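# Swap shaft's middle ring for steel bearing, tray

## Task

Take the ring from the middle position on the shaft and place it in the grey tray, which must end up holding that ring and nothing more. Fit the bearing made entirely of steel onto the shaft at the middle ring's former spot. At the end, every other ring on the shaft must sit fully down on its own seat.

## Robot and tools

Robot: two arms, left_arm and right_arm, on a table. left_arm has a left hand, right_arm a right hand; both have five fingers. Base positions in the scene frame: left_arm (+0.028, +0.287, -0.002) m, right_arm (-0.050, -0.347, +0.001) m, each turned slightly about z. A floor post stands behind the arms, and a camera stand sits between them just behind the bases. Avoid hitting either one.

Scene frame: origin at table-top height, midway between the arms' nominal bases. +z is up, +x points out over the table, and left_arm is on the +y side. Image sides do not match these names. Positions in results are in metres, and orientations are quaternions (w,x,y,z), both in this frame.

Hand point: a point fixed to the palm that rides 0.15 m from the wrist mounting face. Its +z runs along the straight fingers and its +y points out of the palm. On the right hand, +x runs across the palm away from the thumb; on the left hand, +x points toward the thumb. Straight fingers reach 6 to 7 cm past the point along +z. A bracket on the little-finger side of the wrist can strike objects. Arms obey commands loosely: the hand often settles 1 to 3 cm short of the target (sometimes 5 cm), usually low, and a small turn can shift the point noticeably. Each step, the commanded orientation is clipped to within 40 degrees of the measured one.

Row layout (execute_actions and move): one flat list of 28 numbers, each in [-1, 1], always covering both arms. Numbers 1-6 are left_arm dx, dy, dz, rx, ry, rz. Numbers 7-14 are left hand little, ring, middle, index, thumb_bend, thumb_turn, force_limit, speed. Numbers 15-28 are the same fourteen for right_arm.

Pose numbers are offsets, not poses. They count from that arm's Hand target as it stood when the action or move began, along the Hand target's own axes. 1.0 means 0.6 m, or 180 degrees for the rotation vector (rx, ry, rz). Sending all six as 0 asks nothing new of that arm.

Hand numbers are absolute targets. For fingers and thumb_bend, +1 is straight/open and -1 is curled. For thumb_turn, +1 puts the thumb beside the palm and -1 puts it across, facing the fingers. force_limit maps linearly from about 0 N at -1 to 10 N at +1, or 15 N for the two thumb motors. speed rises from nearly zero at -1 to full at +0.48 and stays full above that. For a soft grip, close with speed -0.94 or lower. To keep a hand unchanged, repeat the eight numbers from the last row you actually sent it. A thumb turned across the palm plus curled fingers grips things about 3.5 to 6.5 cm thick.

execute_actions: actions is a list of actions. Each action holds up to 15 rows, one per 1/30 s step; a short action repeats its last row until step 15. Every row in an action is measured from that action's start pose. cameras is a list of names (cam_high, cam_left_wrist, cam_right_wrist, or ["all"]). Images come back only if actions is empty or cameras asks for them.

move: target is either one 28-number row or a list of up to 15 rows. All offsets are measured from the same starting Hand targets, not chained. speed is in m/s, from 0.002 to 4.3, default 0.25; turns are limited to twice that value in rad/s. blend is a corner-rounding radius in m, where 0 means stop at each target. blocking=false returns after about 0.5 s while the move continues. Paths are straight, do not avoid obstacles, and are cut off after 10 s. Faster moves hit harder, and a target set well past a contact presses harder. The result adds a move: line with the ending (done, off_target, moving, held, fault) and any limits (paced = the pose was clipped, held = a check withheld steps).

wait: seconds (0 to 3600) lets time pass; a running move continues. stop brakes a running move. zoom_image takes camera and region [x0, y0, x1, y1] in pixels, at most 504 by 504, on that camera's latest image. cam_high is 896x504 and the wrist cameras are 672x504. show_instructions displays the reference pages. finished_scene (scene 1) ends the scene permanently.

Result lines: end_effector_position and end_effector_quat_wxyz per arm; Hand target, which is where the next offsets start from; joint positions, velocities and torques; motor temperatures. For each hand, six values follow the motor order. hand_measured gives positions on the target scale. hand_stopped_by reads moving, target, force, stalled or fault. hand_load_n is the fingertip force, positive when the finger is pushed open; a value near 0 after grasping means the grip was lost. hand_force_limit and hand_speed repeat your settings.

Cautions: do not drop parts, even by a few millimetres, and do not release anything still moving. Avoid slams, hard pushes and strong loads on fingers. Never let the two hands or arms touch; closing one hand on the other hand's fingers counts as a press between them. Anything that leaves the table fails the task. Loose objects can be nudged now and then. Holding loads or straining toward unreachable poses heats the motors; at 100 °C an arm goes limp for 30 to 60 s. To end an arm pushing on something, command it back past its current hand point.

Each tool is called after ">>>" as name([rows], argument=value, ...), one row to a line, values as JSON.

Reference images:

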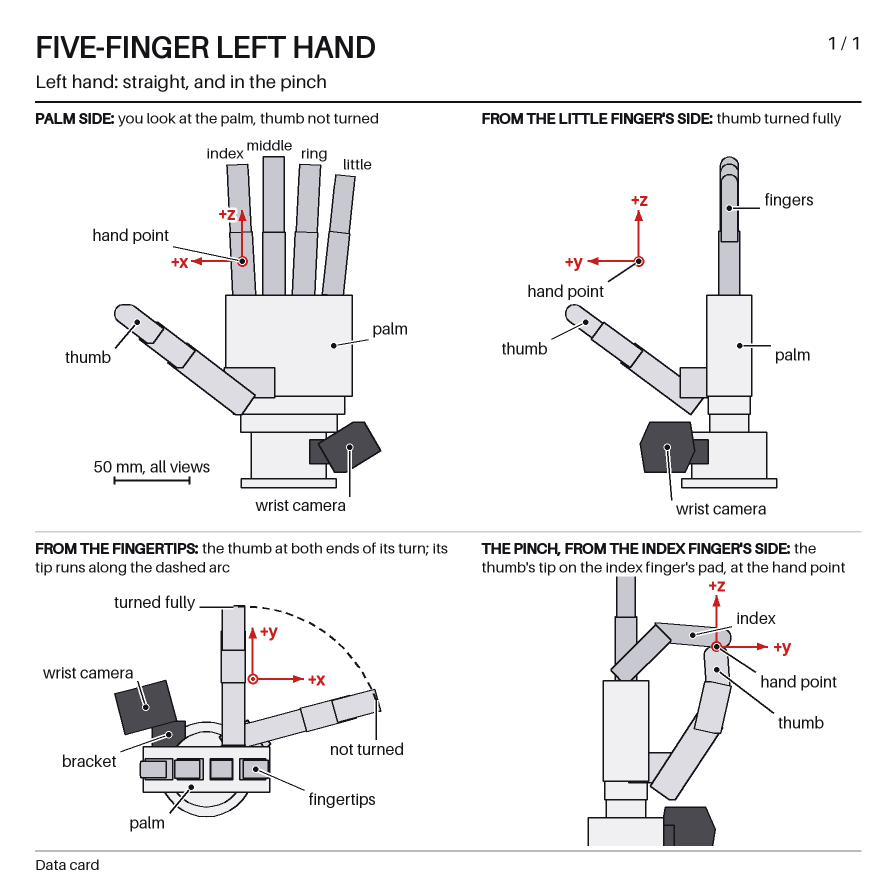

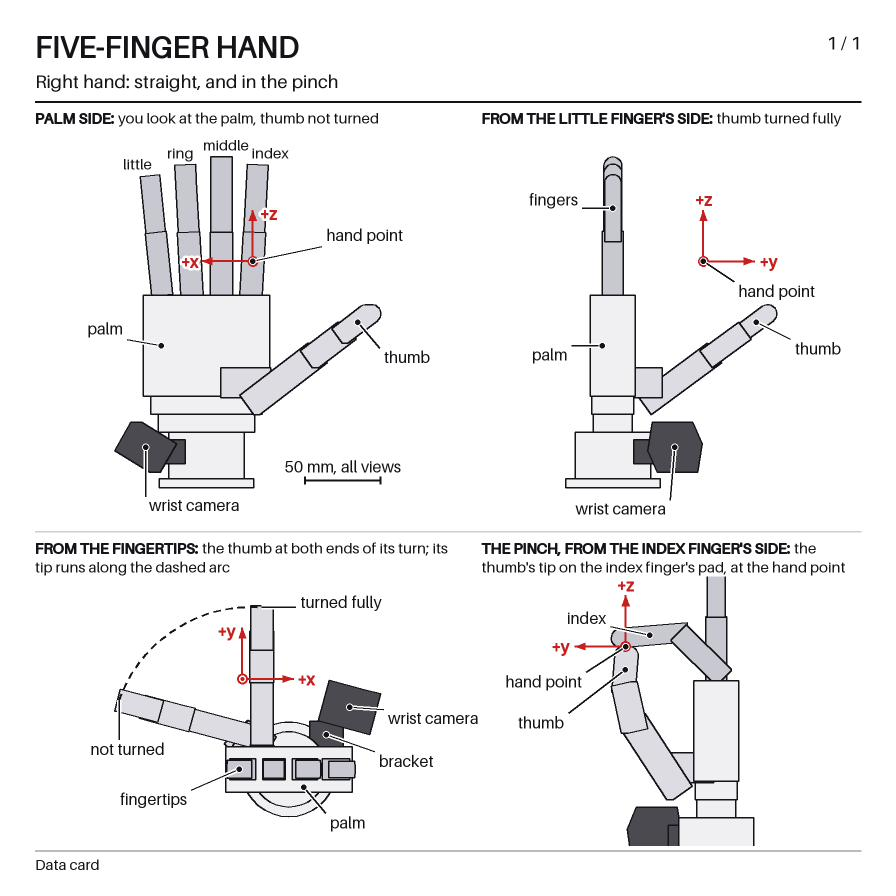

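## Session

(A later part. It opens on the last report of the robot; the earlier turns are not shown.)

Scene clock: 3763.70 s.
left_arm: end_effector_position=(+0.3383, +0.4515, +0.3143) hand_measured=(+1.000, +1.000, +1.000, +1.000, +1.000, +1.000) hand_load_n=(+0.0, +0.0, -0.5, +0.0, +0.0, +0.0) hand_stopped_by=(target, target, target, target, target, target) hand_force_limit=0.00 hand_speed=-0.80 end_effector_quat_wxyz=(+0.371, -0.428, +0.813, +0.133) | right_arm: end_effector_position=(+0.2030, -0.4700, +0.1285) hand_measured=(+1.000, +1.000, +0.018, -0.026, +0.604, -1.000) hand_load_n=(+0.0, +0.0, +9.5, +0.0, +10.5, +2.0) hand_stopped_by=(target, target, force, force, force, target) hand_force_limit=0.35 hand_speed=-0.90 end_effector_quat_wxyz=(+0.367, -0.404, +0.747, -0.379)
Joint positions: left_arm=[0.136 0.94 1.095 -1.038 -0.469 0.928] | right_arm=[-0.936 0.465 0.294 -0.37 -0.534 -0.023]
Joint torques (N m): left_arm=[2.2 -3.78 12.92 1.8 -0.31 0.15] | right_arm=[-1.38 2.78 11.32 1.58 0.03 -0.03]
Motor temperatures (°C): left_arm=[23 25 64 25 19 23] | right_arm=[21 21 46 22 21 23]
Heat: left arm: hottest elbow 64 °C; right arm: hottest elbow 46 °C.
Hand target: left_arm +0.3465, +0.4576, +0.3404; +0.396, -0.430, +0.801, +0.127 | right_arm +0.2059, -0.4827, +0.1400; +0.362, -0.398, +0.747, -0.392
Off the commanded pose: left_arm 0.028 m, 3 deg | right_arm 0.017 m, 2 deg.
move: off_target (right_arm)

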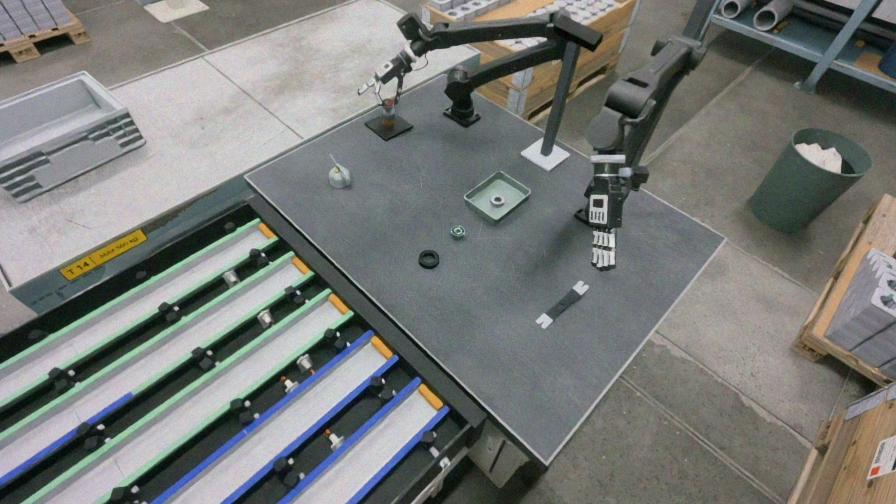

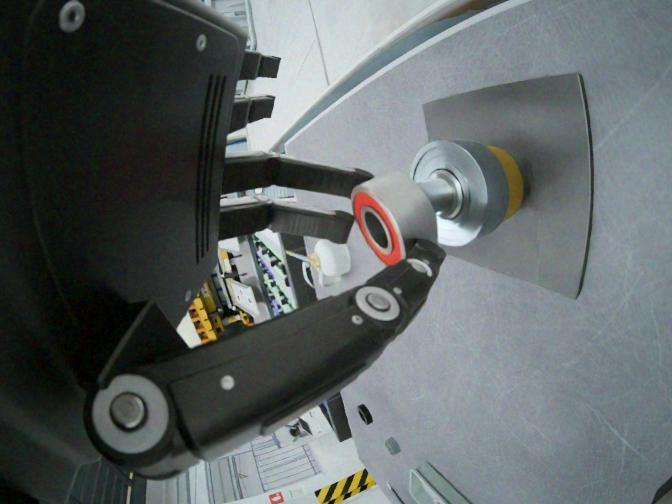

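>>> move(target=[0,0,0,0,0,0,1,1,1,1,1,1,0,-0.8,-0.0268,-0.055,-0.0295,0,0,0,1,1,-0.2,-0.2,0.3,-1,0.35,-0.9], speed=0.05, cameras=["cam_high","cam_right_wrist"])

>>> zoom_image(camera="cam_high", region=[370, 84, 405, 119])

>>> zoom_image(camera="cam_right_wrist", region=[340, 140, 480, 280])

Scene clock: 3787.60 s.
left_arm: end_effector_position=(+0.3383, +0.4515, +0.3143) hand_measured=(+1.000, +1.000, +1.000, +1.000, +1.000, +1.000) hand_load_n=(+0.0, +0.0, +0.0, +0.0, +0.0, +0.0) hand_stopped_by=(target, target, target, target, target, target) hand_force_limit=0.00 hand_speed=-0.80 end_effector_quat_wxyz=(+0.371, -0.428, +0.813, +0.133) | right_arm: end_effector_position=(+0.1982, -0.4704, +0.1433) hand_measured=(+1.000, +1.000, +0.018, -0.026, +0.604, -1.000) hand_load_n=(+0.0, +0.0, +10.5, +0.0, +10.0, +1.0) hand_stopped_by=(target, target, force, force, force, target) hand_force_limit=0.35 hand_speed=-0.90 end_effector_quat_wxyz=(+0.352, -0.397, +0.762, -0.370)
Joint positions: left_arm=[0.136 0.94 1.095 -1.038 -0.469 0.928] | right_arm=[-0.929 0.448 0.35 -0.476 -0.494 -0.018]
Joint torques (N m): left_arm=[2.14 -3.78 12.92 1.8 -0.31 0.14] | right_arm=[0.67 0.38 13.98 0.7 -0.3 0.16]
Motor temperatures (°C): left_arm=[23 25 64 25 19 23] | right_arm=[21 21 45 21 21 23]
Heat: left arm: hottest elbow 64 °C; right arm: hottest elbow 45 °C.
Hand target: left_arm +0.3465, +0.4576, +0.3404; +0.396, -0.430, +0.801, +0.127 | right_arm +0.2078, -0.4758, +0.1802; +0.362, -0.398, +0.747, -0.392
Off the commanded pose: left_arm 0.028 m, 3 deg | right_arm 0.038 m, 3 deg.
move: off_target (right_arm)

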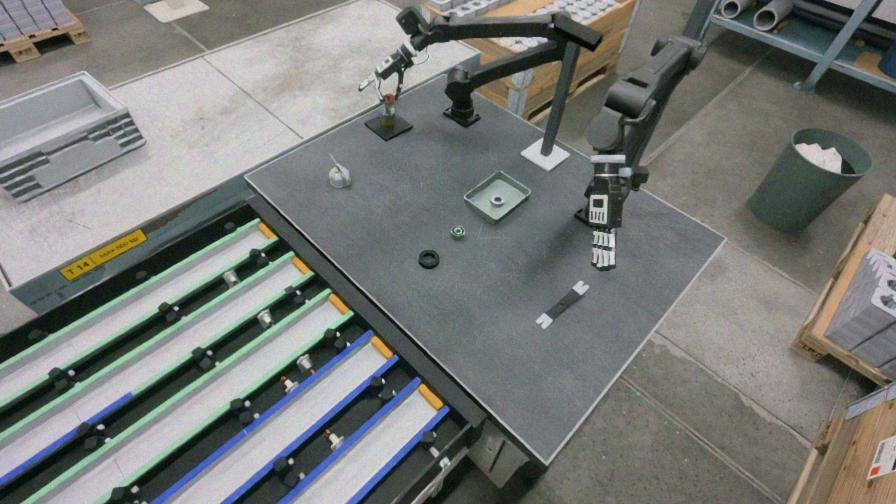

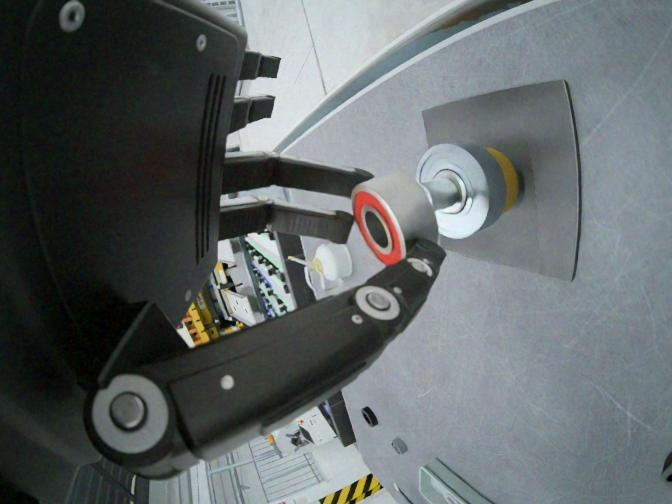

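Scaled by 14.400 from the camera's image (finer frame: 1280x720).

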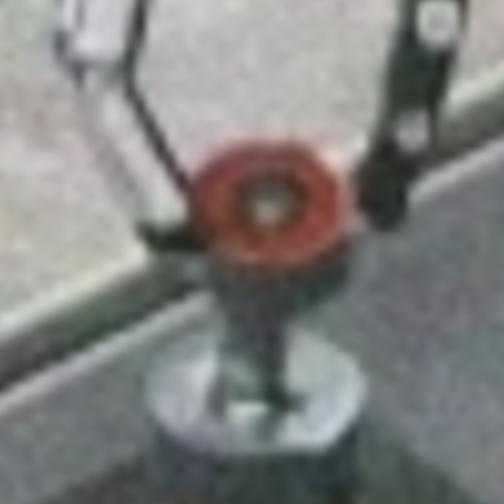

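Scaled by 3.600 from the camera's image (finer frame: 960x720).

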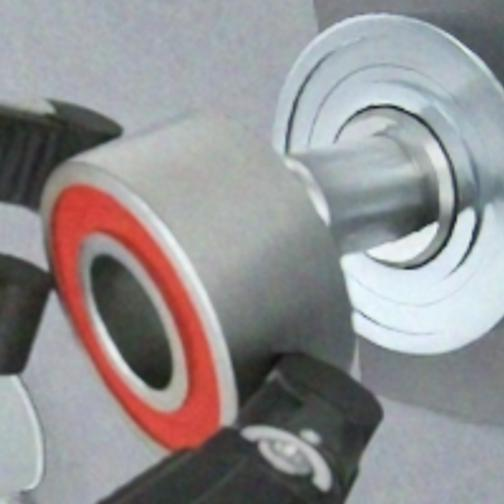

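>>> move(target=[0,0,0,0,0,0,1,1,1,1,1,1,0,-0.8,-0.199,-0.028,0.1152,-0.0217,0.0314,-0.0665,1,1,-0.2,-0.2,0.3,-1,0.35,-0.9], speed=0.1, cameras=["cam_high","cam_right_wrist"])

>>> zoom_image(camera="cam_high", region=[345, 90, 405, 150])

Scene clock: 3812.90 s.
left_arm: end_effector_position=(+0.3383, +0.4515, +0.3143) hand_measured=(+1.000, +1.000, +1.000, +1.000, +1.000, +1.000) hand_load_n=(+0.0, +0.0, +0.0, +0.0, +0.0, +0.0) hand_stopped_by=(target, target, target, target, target, target) hand_force_limit=0.00 hand_speed=-0.80 end_effector_quat_wxyz=(+0.371, -0.428, +0.813, +0.133) | right_arm: end_effector_position=(+0.2957, -0.3995, +0.1527) hand_measured=(+1.000, +1.000, +0.018, -0.026, +0.604, -1.000) hand_load_n=(+0.0, +0.0, +10.0, +0.0, +9.5, +1.5) hand_stopped_by=(target, target, force, force, force, target) hand_force_limit=0.35 hand_speed=-0.90 end_effector_quat_wxyz=(+0.234, -0.486, +0.741, -0.400)
Joint positions: left_arm=[0.136 0.94 1.095 -1.038 -0.469 0.928] | right_arm=[-0.126 0.747 0.534 -0.425 0.296 0.163]
Joint torques (N m): left_arm=[2.14 -3.78 12.93 1.81 -0.31 0.15] | right_arm=[0.56 -1.49 13.81 2.25 0.11 0.17]
Motor temperatures (°C): left_arm=[23 25 64 25 19 23] | right_arm=[21 21 48 21 21 23]
Heat: left arm: hottest elbow 64 °C; right arm: hottest elbow 48 °C.
Hand target: left_arm +0.3465, +0.4576, +0.3404; +0.396, -0.430, +0.801, +0.127 | right_arm +0.3224, -0.3980, +0.1924; +0.268, -0.466, +0.731, -0.421
Off the commanded pose: left_arm 0.028 m, 3 deg | right_arm 0.048 m, 5 deg.
move: off_target (right_arm)

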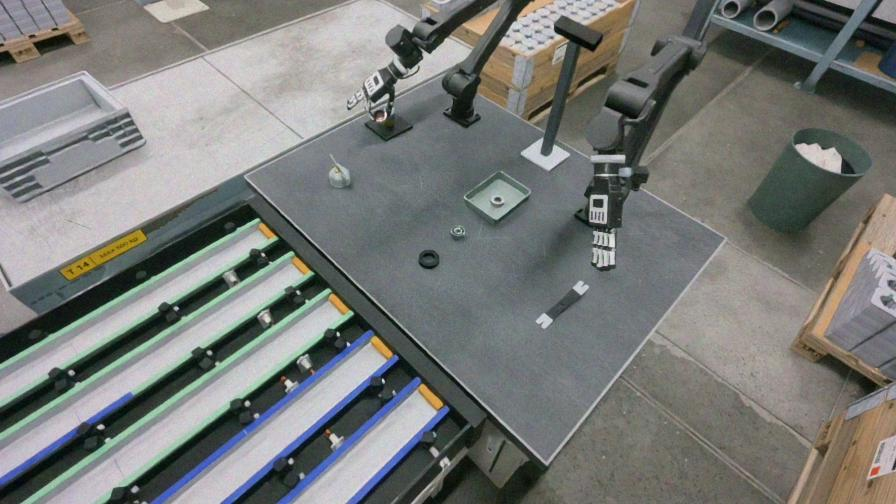

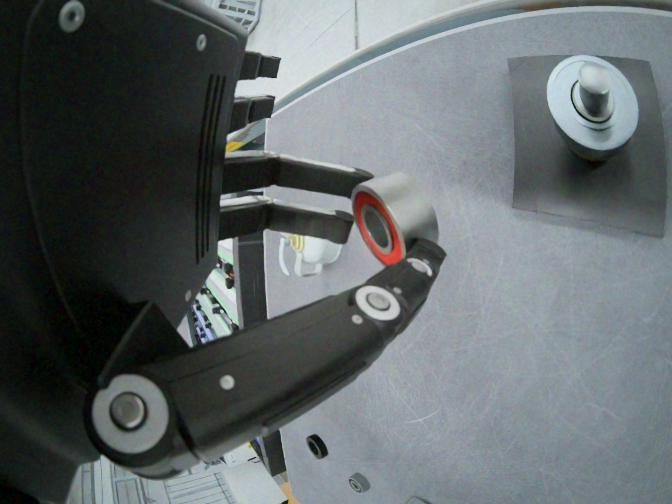

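Scaled by 8.400 from the camera's image (finer frame: 1280x720).

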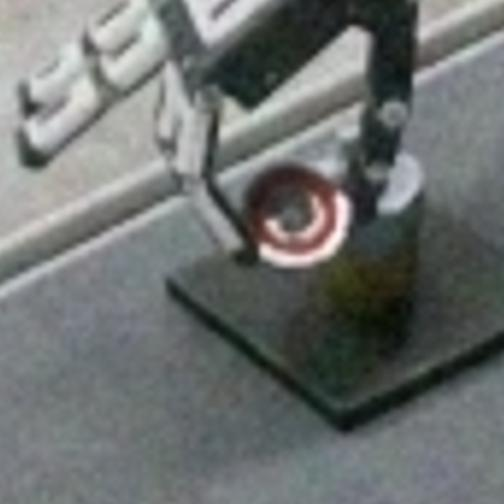

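>>> move(target=[0,0,0,0,0,0,1,1,1,1,1,1,0,-0.8,0,0.1588,0.0917,0,0,0,1,1,-0.2,-0.2,0.3,-1,0.35,-0.9], speed=0.1, cameras=["cam_high","cam_right_wrist"])

>>> zoom_image(camera="cam_high", region=[345, 110, 405, 170])

Scene clock: 3828.93 s.
left_arm: end_effector_position=(+0.3383, +0.4515, +0.3143) hand_measured=(+1.000, +1.000, +1.000, +1.000, +1.000, +1.000) hand_load_n=(+0.0, +0.0, +0.0, +0.0, +0.0, +0.0) hand_stopped_by=(target, target, target, target, target, target) hand_force_limit=0.00 hand_speed=-0.80 end_effector_quat_wxyz=(+0.371, -0.428, +0.813, +0.133) | right_arm: end_effector_position=(+0.3134, -0.4014, +0.0742) hand_measured=(+1.000, +1.000, +0.018, -0.026, +0.604, -1.000) hand_load_n=(-0.5, +0.0, +10.5, +0.0, +10.0, +1.5) hand_stopped_by=(target, target, force, force, force, target) hand_force_limit=0.35 hand_speed=-0.90 end_effector_quat_wxyz=(+0.253, -0.475, +0.734, -0.415)
Joint positions: left_arm=[0.136 0.94 1.095 -1.038 -0.469 0.928] | right_arm=[-0.126 0.927 0.357 -0.014 0.297 0.163]
Joint torques (N m): left_arm=[2.2 -3.84 12.92 1.8 -0.31 0.15] | right_arm=[0.73 -2.78 8.58 2.21 0.14 0.17]
Motor temperatures (°C): left_arm=[23 25 64 25 19 23] | right_arm=[21 21 52 21 21 23]
Heat: left arm: hottest elbow 64 °C; right arm: hottest elbow 52 °C.
Hand target: left_arm +0.3465, +0.4576, +0.3404; +0.396, -0.430, +0.801, +0.127 | right_arm +0.3221, -0.3978, +0.0823; +0.268, -0.466, +0.731, -0.421
Off the commanded pose: left_arm 0.028 m, 3 deg | right_arm 0.012 m, 2 deg.
move: off_target (right_arm)

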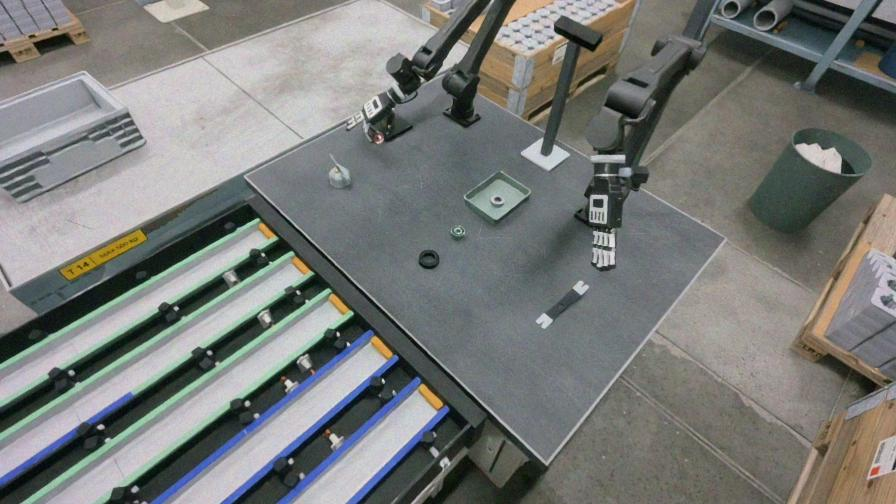

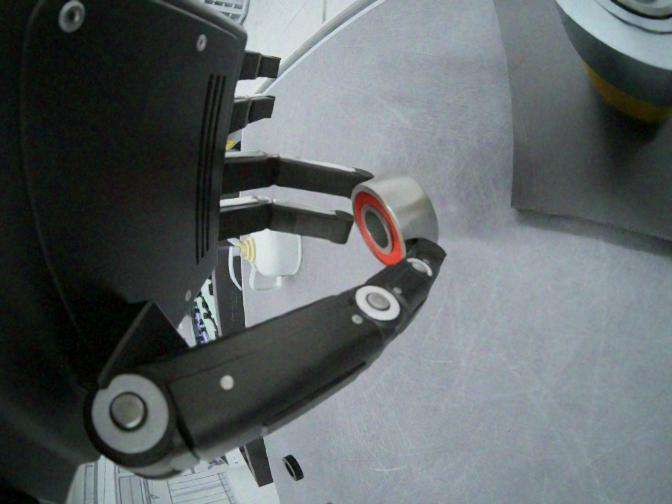

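Scaled by 8.400 from the camera's image (finer frame: 1280x720).

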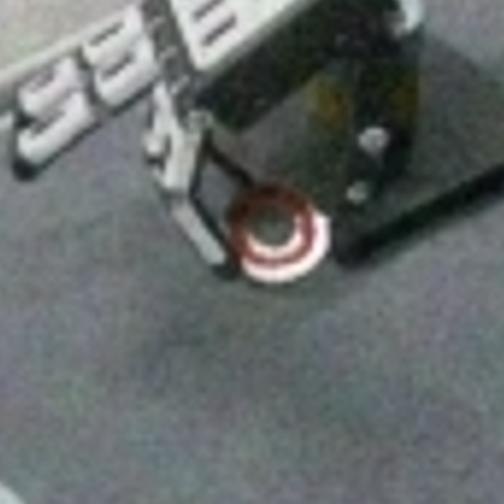

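>>> execute_actions(actions=[])

Scene clock: 3859.30 s.
left_arm: end_effector_position=(+0.3383, +0.4515, +0.3143) hand_measured=(+1.000, +1.000, +1.000, +1.000, +1.000, +1.000) hand_load_n=(+0.0, +0.0, +0.0, +0.0, +0.0, +0.0) hand_stopped_by=(target, target, target, target, target, target) hand_force_limit=0.00 hand_speed=-0.80 end_effector_quat_wxyz=(+0.371, -0.428, +0.813, +0.133) | right_arm: end_effector_position=(+0.3135, -0.4014, +0.0743) hand_measured=(+1.000, +1.000, +0.018, -0.026, +0.604, -1.000) hand_load_n=(+0.0, +0.0, +10.0, +0.5, +10.0, +1.5) hand_stopped_by=(target, target, force, force, force, target) hand_force_limit=0.35 hand_speed=-0.90 end_effector_quat_wxyz=(+0.253, -0.475, +0.734, -0.415)
Joint positions: left_arm=[0.136 0.94 1.095 -1.038 -0.469 0.928] | right_arm=[-0.126 0.927 0.357 -0.014 0.297 0.163]
Joint velocities: within noise
Joint torques (N m): left_arm=[2.2 -3.78 12.93 1.8 -0.31 0.15] | right_arm=[0.79 -2.73 8.54 2.22 0.14 0.17]
Motor temperatures (°C): left_arm=[23 25 64 25 19 23] | right_arm=[21 21 49 22 21 23]
Heat: left arm: hottest elbow 64 °C; right arm: hottest elbow 49 °C.
Hand target: left_arm +0.3465, +0.4576, +0.3404; +0.396, -0.430, +0.801, +0.127 | right_arm +0.3221, -0.3978, +0.0824; +0.268, -0.466, +0.731, -0.421
Off the commanded pose: left_arm 0.028 m, 3 deg | right_arm 0.012 m, 2 deg.

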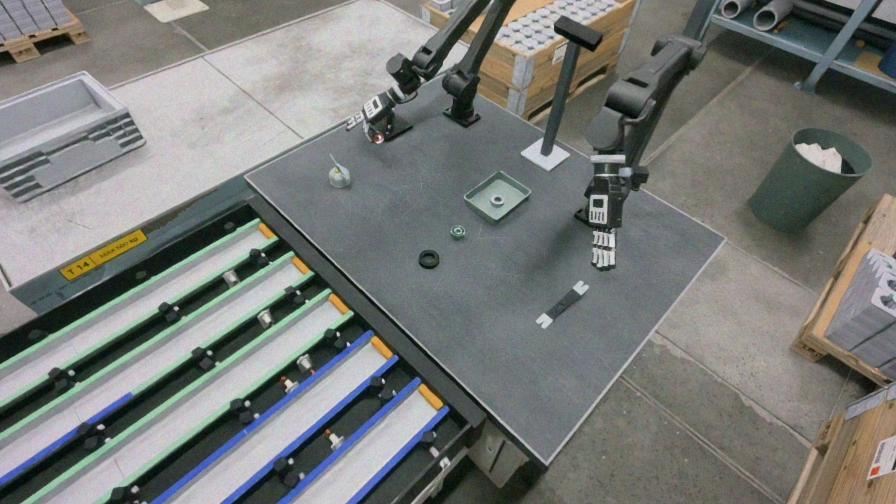

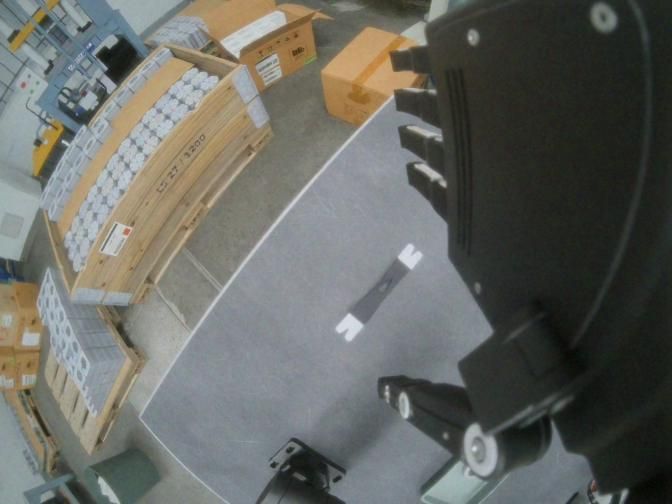

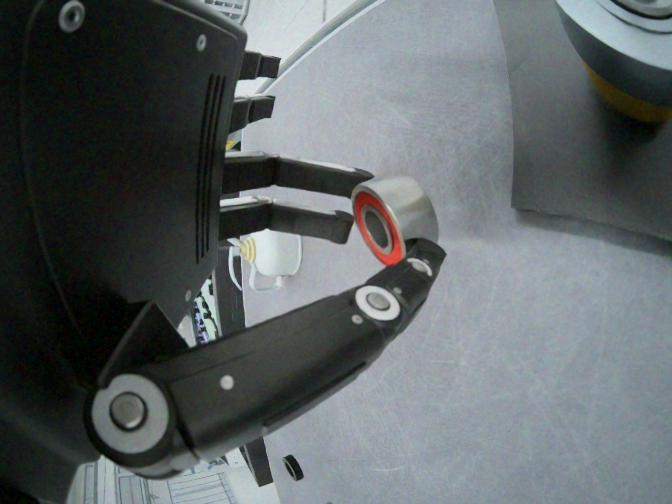

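>>> move(target=[0,0,0,0,0,0,1,1,1,1,1,1,0,-0.8, 0,0.0361,0.0208,0,0,0,1,1,-0.2,-0.2,0.3,-1,0.35,-0.9], speed=0.05, cameras=["cam_high","cam_right_wrist"])

Scene clock: 3870.67 s.
left_arm: end_effector_position=(+0.3383, +0.4515, +0.3143) hand_measured=(+1.000, +1.000, +1.000, +1.000, +1.000, +1.000) hand_load_n=(+0.0, +0.0, +0.0, +0.0, +0.0, +0.0) hand_stopped_by=(target, target, target, target, target, target) hand_force_limit=0.00 hand_speed=-0.80 end_effector_quat_wxyz=(+0.371, -0.428, +0.813, +0.133) | right_arm: end_effector_position=(+0.3144, -0.4016, +0.0511) hand_measured=(+1.000, +1.000, +0.018, -0.026, +0.604, -1.000) hand_load_n=(+0.0, -0.5, +10.0, +0.0, +10.0, +1.0) hand_stopped_by=(target, target, force, force, force, target) hand_force_limit=0.35 hand_speed=-0.90 end_effector_quat_wxyz=(+0.254, -0.474, +0.733, -0.416)
Joint positions: left_arm=[0.136 0.94 1.095 -1.038 -0.469 0.928] | right_arm=[-0.126 1.003 0.316 0.106 0.298 0.163]
Joint torques (N m): left_arm=[2.2 -3.84 12.93 1.8 -0.31 0.15] | right_arm=[0.67 -3.08 7.84 2.11 0.14 0.16]
Motor temperatures (°C): left_arm=[23 25 64 25 19 23] | right_arm=[21 21 48 22 21 23]
Heat: left arm: hottest elbow 64 °C; right arm: hottest elbow 48 °C.
Hand target: left_arm +0.3465, +0.4576, +0.3404; +0.396, -0.430, +0.801, +0.127 | right_arm +0.3220, -0.3978, +0.0573; +0.268, -0.466, +0.731, -0.421
Off the commanded pose: left_arm 0.028 m, 3 deg | right_arm 0.011 m, 2 deg.
move: off_target (right_arm)

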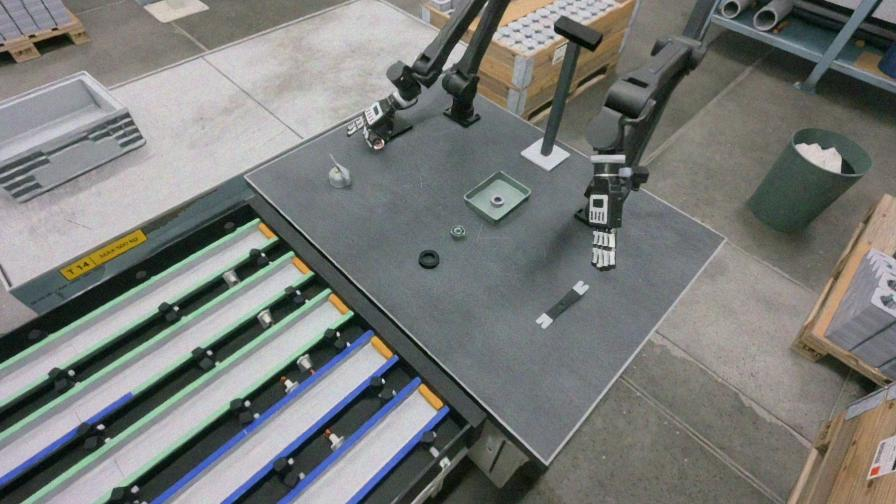

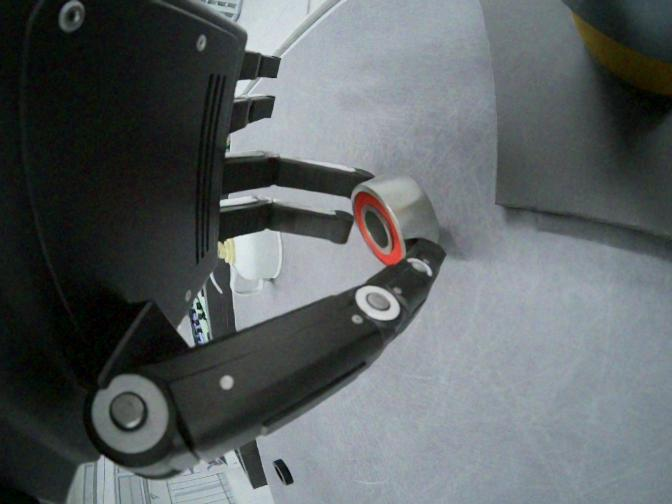

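>>> move(target=[0,0,0,0,0,0,1,1,1,1,1,1,0,-0.8, 0,0.0087,0.005,0,0,0,1,1,-0.2,-0.2,0.3,-1,0.35,-0.9], speed=0.03, cameras=["cam_high","cam_right_wrist"])

>>> zoom_image(camera="cam_high", region=[570, 220, 640, 290])

>>> zoom_image(camera="cam_right_wrist", region=[320, 150, 480, 280])

Scene clock: 3880.43 s.
left_arm: end_effector_position=(+0.3383, +0.4515, +0.3143) hand_measured=(+1.000, +1.000, +1.000, +1.000, +1.000, +1.000) hand_load_n=(+0.0, +0.0, +0.0, +0.0, +0.0, +0.0) hand_stopped_by=(target, target, target, target, target, target) hand_force_limit=0.00 hand_speed=-0.80 end_effector_quat_wxyz=(+0.371, -0.428, +0.813, +0.133) | right_arm: end_effector_position=(+0.3166, -0.4021, +0.0482) hand_measured=(+1.000, +1.000, +0.018, -0.026, +0.604, -1.000) hand_load_n=(+0.0, +0.0, +10.0, +0.5, +10.0, +1.5) hand_stopped_by=(target, target, force, force, force, target) hand_force_limit=0.35 hand_speed=-0.90 end_effector_quat_wxyz=(+0.256, -0.472, +0.732, -0.419)
Joint positions: left_arm=[0.136 0.94 1.095 -1.038 -0.469 0.928] | right_arm=[-0.126 1.021 0.31 0.138 0.299 0.163]
Joint torques (N m): left_arm=[2.14 -3.72 12.93 1.8 -0.31 0.15] | right_arm=[0.79 -3.02 7.46 2.17 0.08 0.18]
Motor temperatures (°C): left_arm=[23 25 64 25 19 23] | right_arm=[21 21 47 22 21 23]
Heat: left arm: hottest elbow 64 °C; right arm: hottest elbow 47 °C.
Hand target: left_arm +0.3465, +0.4576, +0.3404; +0.396, -0.430, +0.801, +0.127 | right_arm +0.3220, -0.3978, +0.0513; +0.268, -0.466, +0.731, -0.421
Off the commanded pose: left_arm 0.028 m, 3 deg | right_arm 0.007 m, 2 deg.
move: done

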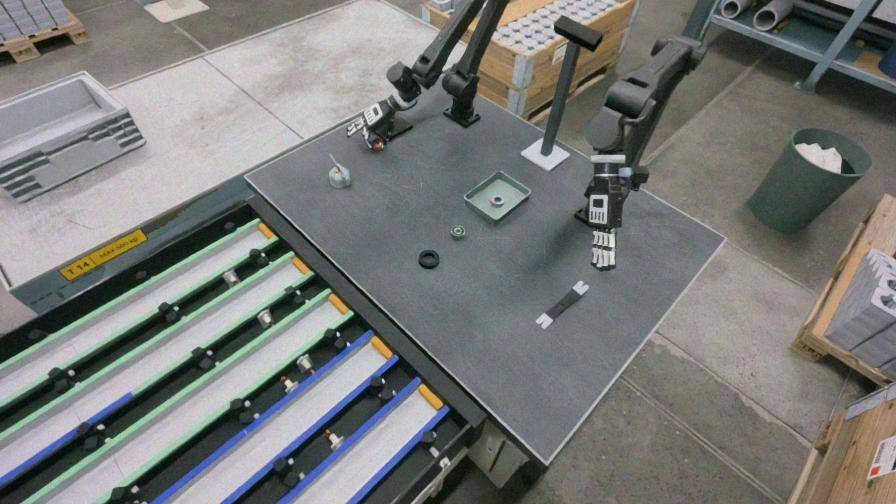

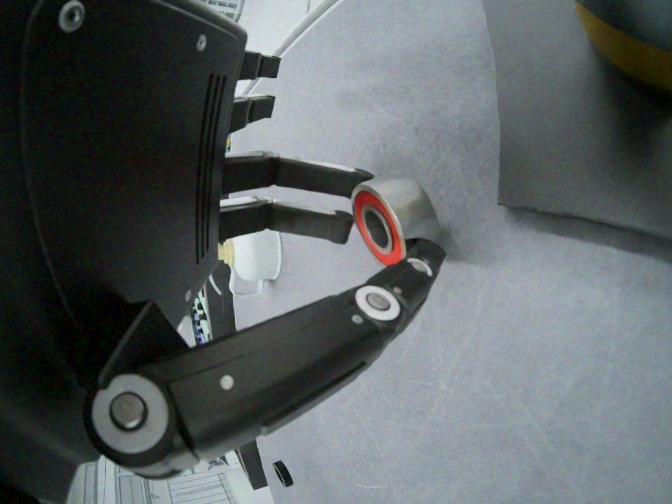

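Scaled by 7.200 from the camera's image (finer frame: 1280x720).

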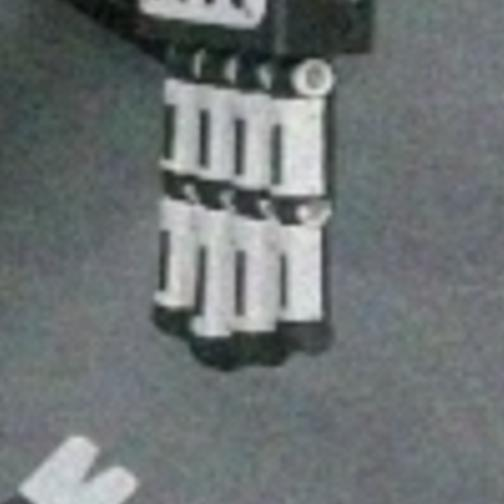

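Scaled by 3.150 from the camera's image (finer frame: 960x720).

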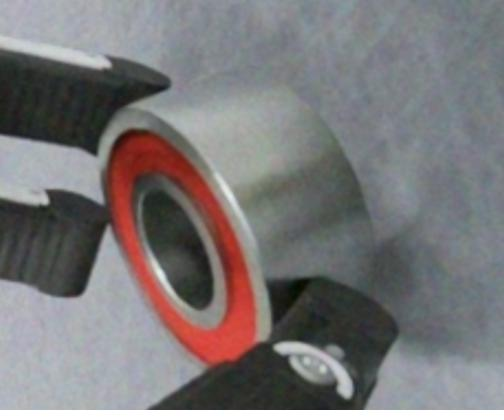

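>>> move(target=[0,0,0,0,0,0,1,1,1,1,1,1,0,-0.8, 0,0.0115,0.0067,0,0,0,1,1,-0.2,-0.2,0.3,-1,0.35,-0.9], speed=0.03, cameras=["cam_right_wrist"])

>>> zoom_image(camera="cam_right_wrist", region=[320, 150, 480, 280])

Scene clock: 3895.07 s.
left_arm: end_effector_position=(+0.3383, +0.4515, +0.3143) hand_measured=(+1.000, +1.000, +1.000, +1.000, +1.000, +1.000) hand_load_n=(+0.0, +0.0, +0.0, +0.0, +0.0, +0.0) hand_stopped_by=(target, target, target, target, target, target) hand_force_limit=0.00 hand_speed=-0.80 end_effector_quat_wxyz=(+0.371, -0.428, +0.813, +0.133) | right_arm: end_effector_position=(+0.3212, -0.4027, +0.0467) hand_measured=(+1.000, +1.000, +0.018, -0.026, +0.604, -1.000) hand_load_n=(+0.0, +0.0, +10.0, +1.0, +10.5, +0.5) hand_stopped_by=(target, target, force, force, force, target) hand_force_limit=0.35 hand_speed=-0.90 end_effector_quat_wxyz=(+0.262, -0.468, +0.730, -0.424)
Joint positions: left_arm=[0.136 0.94 1.095 -1.038 -0.469 0.928] | right_arm=[-0.126 1.045 0.304 0.187 0.3 0.164]
Joint torques (N m): left_arm=[2.2 -3.78 12.93 1.8 -0.31 0.15] | right_arm=[0.67 -2.55 6.87 1.99 0.06 0.18]
Motor temperatures (°C): left_arm=[23 25 64 25 19 23] | right_arm=[21 21 45 22 21 23]
Heat: left arm: hottest elbow 64 °C; right arm: hottest elbow 45 °C.
Hand target: left_arm +0.3465, +0.4576, +0.3404; +0.396, -0.430, +0.801, +0.127 | right_arm +0.3220, -0.3979, +0.0434; +0.268, -0.465, +0.731, -0.421
Off the commanded pose: left_arm 0.028 m, 3 deg | right_arm 0.006 m, 1 deg.
move: done

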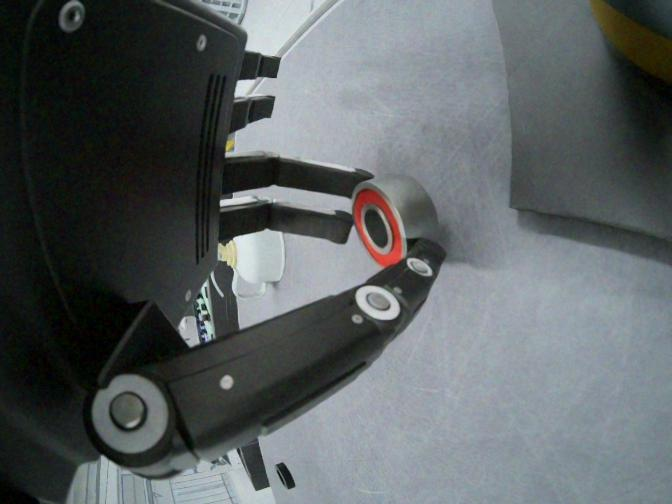

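Scaled by 3.150 from the camera's image (finer frame: 960x720).

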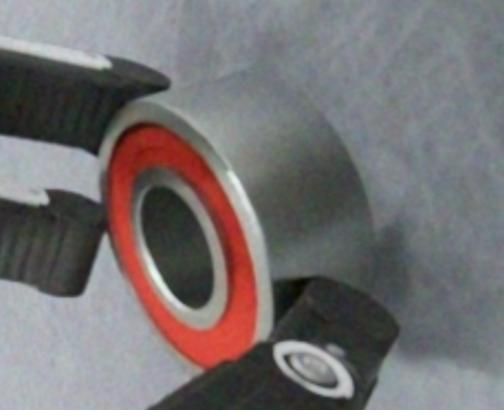

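>>> move(target=[0,0,0,0,0,0,1,1,1,1,1,1,0,-0.8, 0,0.0115,0.0067,0,0,0,1,1,-0.2,-0.2,0.3,-1,0.35,-0.9], speed=0.03, cameras=["cam_right_wrist"])

>>> zoom_image(camera="cam_right_wrist", region=[320, 150, 480, 280])

Scene clock: 3903.17 s.
left_arm: end_effector_position=(+0.3383, +0.4515, +0.3143) hand_measured=(+1.000, +1.000, +1.000, +1.000, +1.000, +1.000) hand_load_n=(+0.0, +0.0, +0.0, +0.0, +0.0, +0.0) hand_stopped_by=(target, target, target, target, target, target) hand_force_limit=0.00 hand_speed=-0.80 end_effector_quat_wxyz=(+0.371, -0.428, +0.813, +0.133) | right_arm: end_effector_position=(+0.3222, -0.4033, +0.0394) hand_measured=(+1.000, +1.000, +0.018, -0.026, +0.604, -1.000) hand_load_n=(+0.0, +0.0, +8.0, +4.5, +12.0, +0.0) hand_stopped_by=(target, target, force, force, force, target) hand_force_limit=0.35 hand_speed=-0.90 end_effector_quat_wxyz=(+0.262, -0.466, +0.730, -0.425)
Joint positions: left_arm=[0.136 0.94 1.095 -1.038 -0.469 0.928] | right_arm=[-0.126 1.078 0.294 0.232 0.303 0.166]
Joint torques (N m): left_arm=[2.2 -3.72 12.92 1.81 -0.31 0.15] | right_arm=[0.56 -2.67 6.5 1.91 -0.04 0.13]
Motor temperatures (°C): left_arm=[23 25 64 25 19 22] | right_arm=[21 21 45 22 21 23]
Heat: left arm: hottest elbow 64 °C; right arm: hottest elbow 45 °C.
Hand target: left_arm +0.3465, +0.4576, +0.3404; +0.396, -0.430, +0.801, +0.127 | right_arm +0.3220, -0.3979, +0.0353; +0.268, -0.466, +0.731, -0.421
Off the commanded pose: left_arm 0.028 m, 3 deg | right_arm 0.007 m, 1 deg.
move: done

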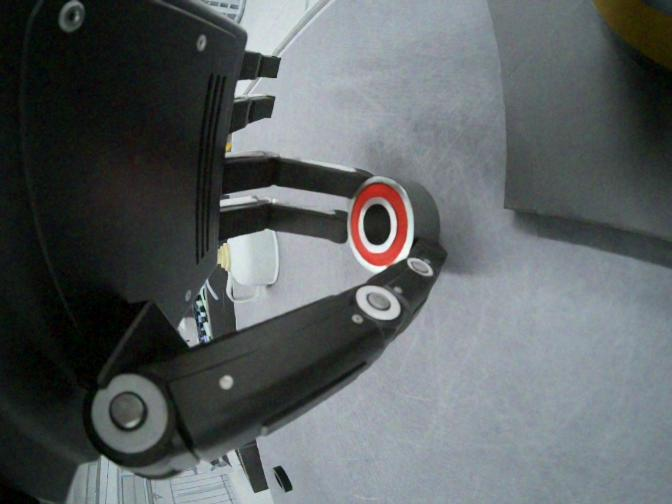

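Scaled by 3.150 from the camera's image (finer frame: 960x720).

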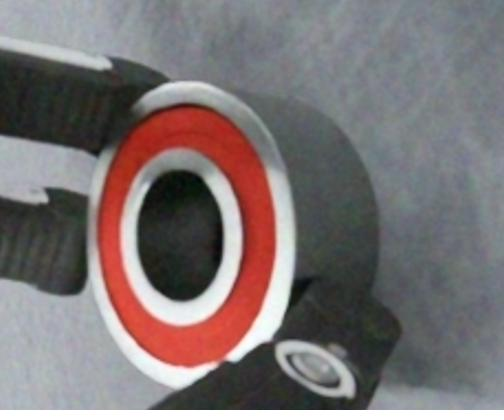

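>>> move(target=[0,0,0,0,0,0,1,1,1,1,1,1,0,-0.8, 0,0,0,0,0,0,1,1,0.3,0.3,0.75,-1,0.2,-0.9], speed=0.03, cameras=["cam_high","cam_right_wrist"])

>>> zoom_image(camera="cam_right_wrist", region=[320, 150, 480, 280])

>>> zoom_image(camera="cam_high", region=[570, 220, 640, 290])

Scene clock: 3923.13 s.
left_arm: end_effector_position=(+0.3383, +0.4515, +0.3143) hand_measured=(+1.000, +1.000, +1.000, +1.000, +1.000, +1.000) hand_load_n=(+0.0, +0.0, +0.0, +0.0, +0.0, +0.0) hand_stopped_by=(target, target, target, target, target, target) hand_force_limit=0.00 hand_speed=-0.80 end_effector_quat_wxyz=(+0.371, -0.428, +0.813, +0.133) | right_arm: end_effector_position=(+0.3191, -0.4029, +0.0349) hand_measured=(+1.000, +1.000, +0.300, +0.300, +0.750, -1.000) hand_load_n=(+0.0, +0.0, +0.0, +0.0, +0.0, +0.0) hand_stopped_by=(target, target, target, target, target, target) hand_force_limit=0.20 hand_speed=-0.90 end_effector_quat_wxyz=(+0.259, -0.468, +0.731, -0.423)
Joint positions: left_arm=[0.136 0.94 1.095 -1.038 -0.469 0.928] | right_arm=[-0.126 1.083 0.288 0.233 0.303 0.166]
Joint torques (N m): left_arm=[2.14 -3.78 12.93 1.8 -0.31 0.15] | right_arm=[0.73 -3.08 6.9 1.88 -0.04 0.15]
Motor temperatures (°C): left_arm=[23 25 64 25 19 22] | right_arm=[21 21 43 22 21 23]
Heat: left arm: hottest elbow 64 °C; right arm: hottest elbow 43 °C.
Hand target: left_arm +0.3465, +0.4576, +0.3404; +0.396, -0.430, +0.801, +0.127 | right_arm +0.3221, -0.3978, +0.0354; +0.268, -0.466, +0.731, -0.421
Off the commanded pose: left_arm 0.028 m, 3 deg | right_arm 0.006 m, 1 deg.
move: done

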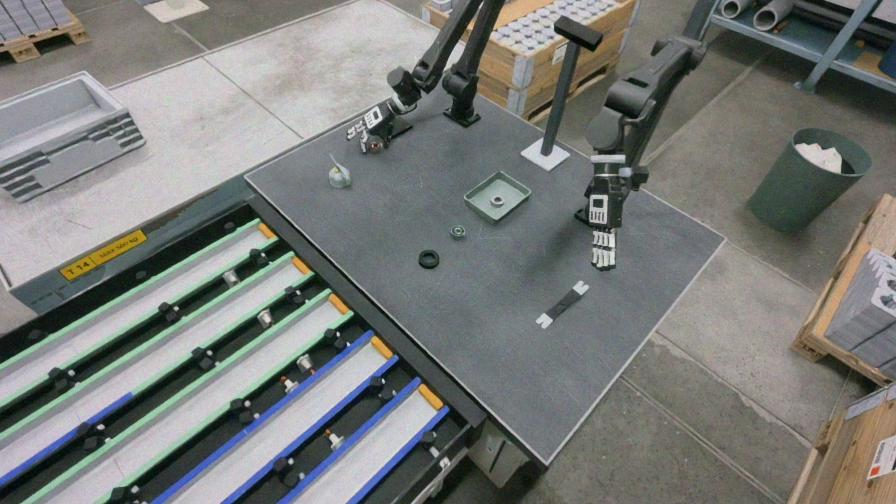

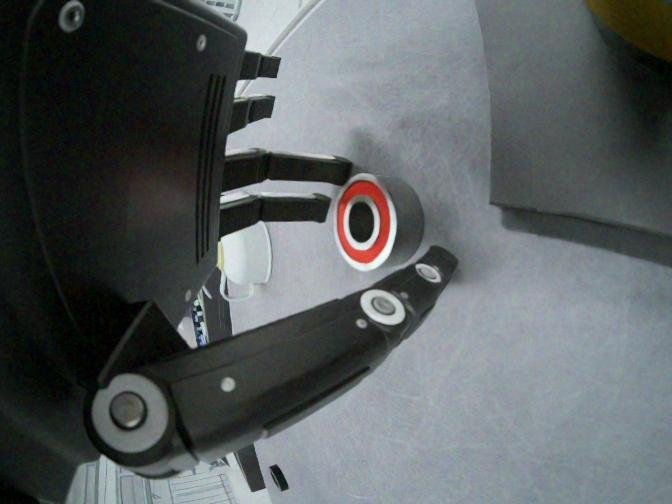

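Scaled by 3.150 from the camera's image (finer frame: 960x720).

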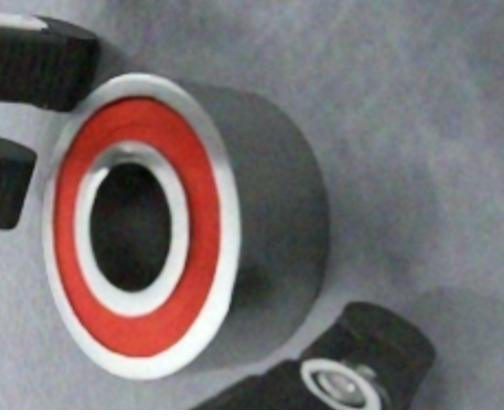

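Scaled by 7.200 from the camera's image (finer frame: 1280x720).

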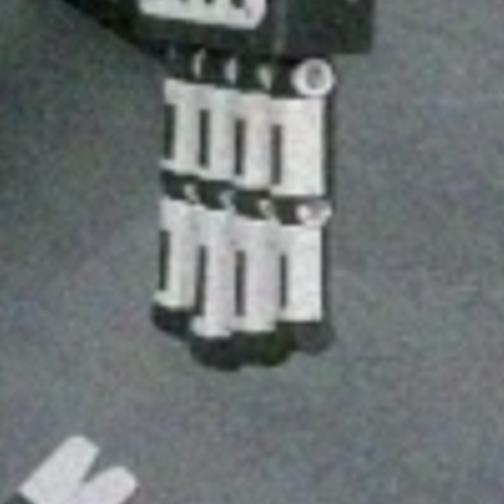

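>>> move([
  [0,0,0,0,0,0,1,1,1,1,1,1,0,-0.8, 0.0004,-0.0508,-0.0121,0,0,0,1,1,0.3,0.3,0.75,-1,0.2,-0.9],
  [0,0,0,0,0,0,1,1,1,1,1,1,0,-0.8, 0,-0.0505,-0.029,0,0,0,1,1,0.3,0.3,0.75,-1,0.2,-0.9],
  [0,0,0,0,0,0,1,1,1,1,1,1,0,-0.8, 0,-0.0065,-0.00375,0,0,0,1,1,0.3,0.3,0.75,-1,0.2,-0.9],
], speed=0.06, cameras=["cam_right_wrist"])

>>> zoom_image(camera="cam_right_wrist", region=[320, 150, 480, 280])

Scene clock: 3952.97 s.
left_arm: end_effector_position=(+0.3383, +0.4515, +0.3143) hand_measured=(+1.000, +1.000, +1.000, +1.000, +1.000, +1.000) hand_load_n=(+0.0, +0.0, +0.0, +0.0, +0.0, +0.0) hand_stopped_by=(target, target, target, target, target, target) hand_force_limit=0.00 hand_speed=-0.80 end_effector_quat_wxyz=(+0.371, -0.428, +0.813, +0.133) | right_arm: end_effector_position=(+0.3178, -0.4019, +0.0377) hand_measured=(+1.000, +1.000, +0.300, +0.300, +0.750, -1.000) hand_load_n=(-0.5, -0.5, +0.0, +0.0, +0.0, +0.0) hand_stopped_by=(target, target, target, target, target, target) hand_force_limit=0.20 hand_speed=-0.90 end_effector_quat_wxyz=(+0.258, -0.471, +0.732, -0.419)
Joint positions: left_arm=[0.136 0.94 1.095 -1.038 -0.469 0.928] | right_arm=[-0.126 1.066 0.294 0.203 0.298 0.166]
Joint torques (N m): left_arm=[2.2 -3.78 12.93 1.8 -0.31 0.15] | right_arm=[0.67 -3.08 7.04 2.09 0.13 0.15]
Motor temperatures (°C): left_arm=[23 25 64 25 19 22] | right_arm=[21 21 42 22 21 23]
Heat: left arm: hottest elbow 64 °C; right arm: hottest elbow 42 °C.
Hand target: left_arm +0.3465, +0.4576, +0.3404; +0.396, -0.430, +0.801, +0.127 | right_arm +0.3220, -0.3978, +0.0399; +0.268, -0.466, +0.731, -0.421
Off the commanded pose: left_arm 0.028 m, 3 deg | right_arm 0.006 m, 1 deg.
move: done

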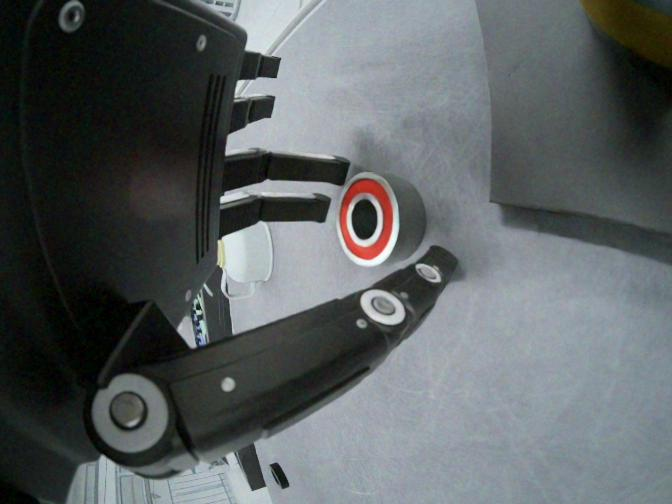

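Scaled by 3.150 from the camera's image (finer frame: 960x720).

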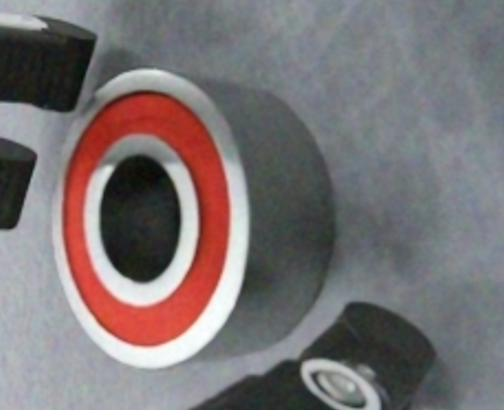

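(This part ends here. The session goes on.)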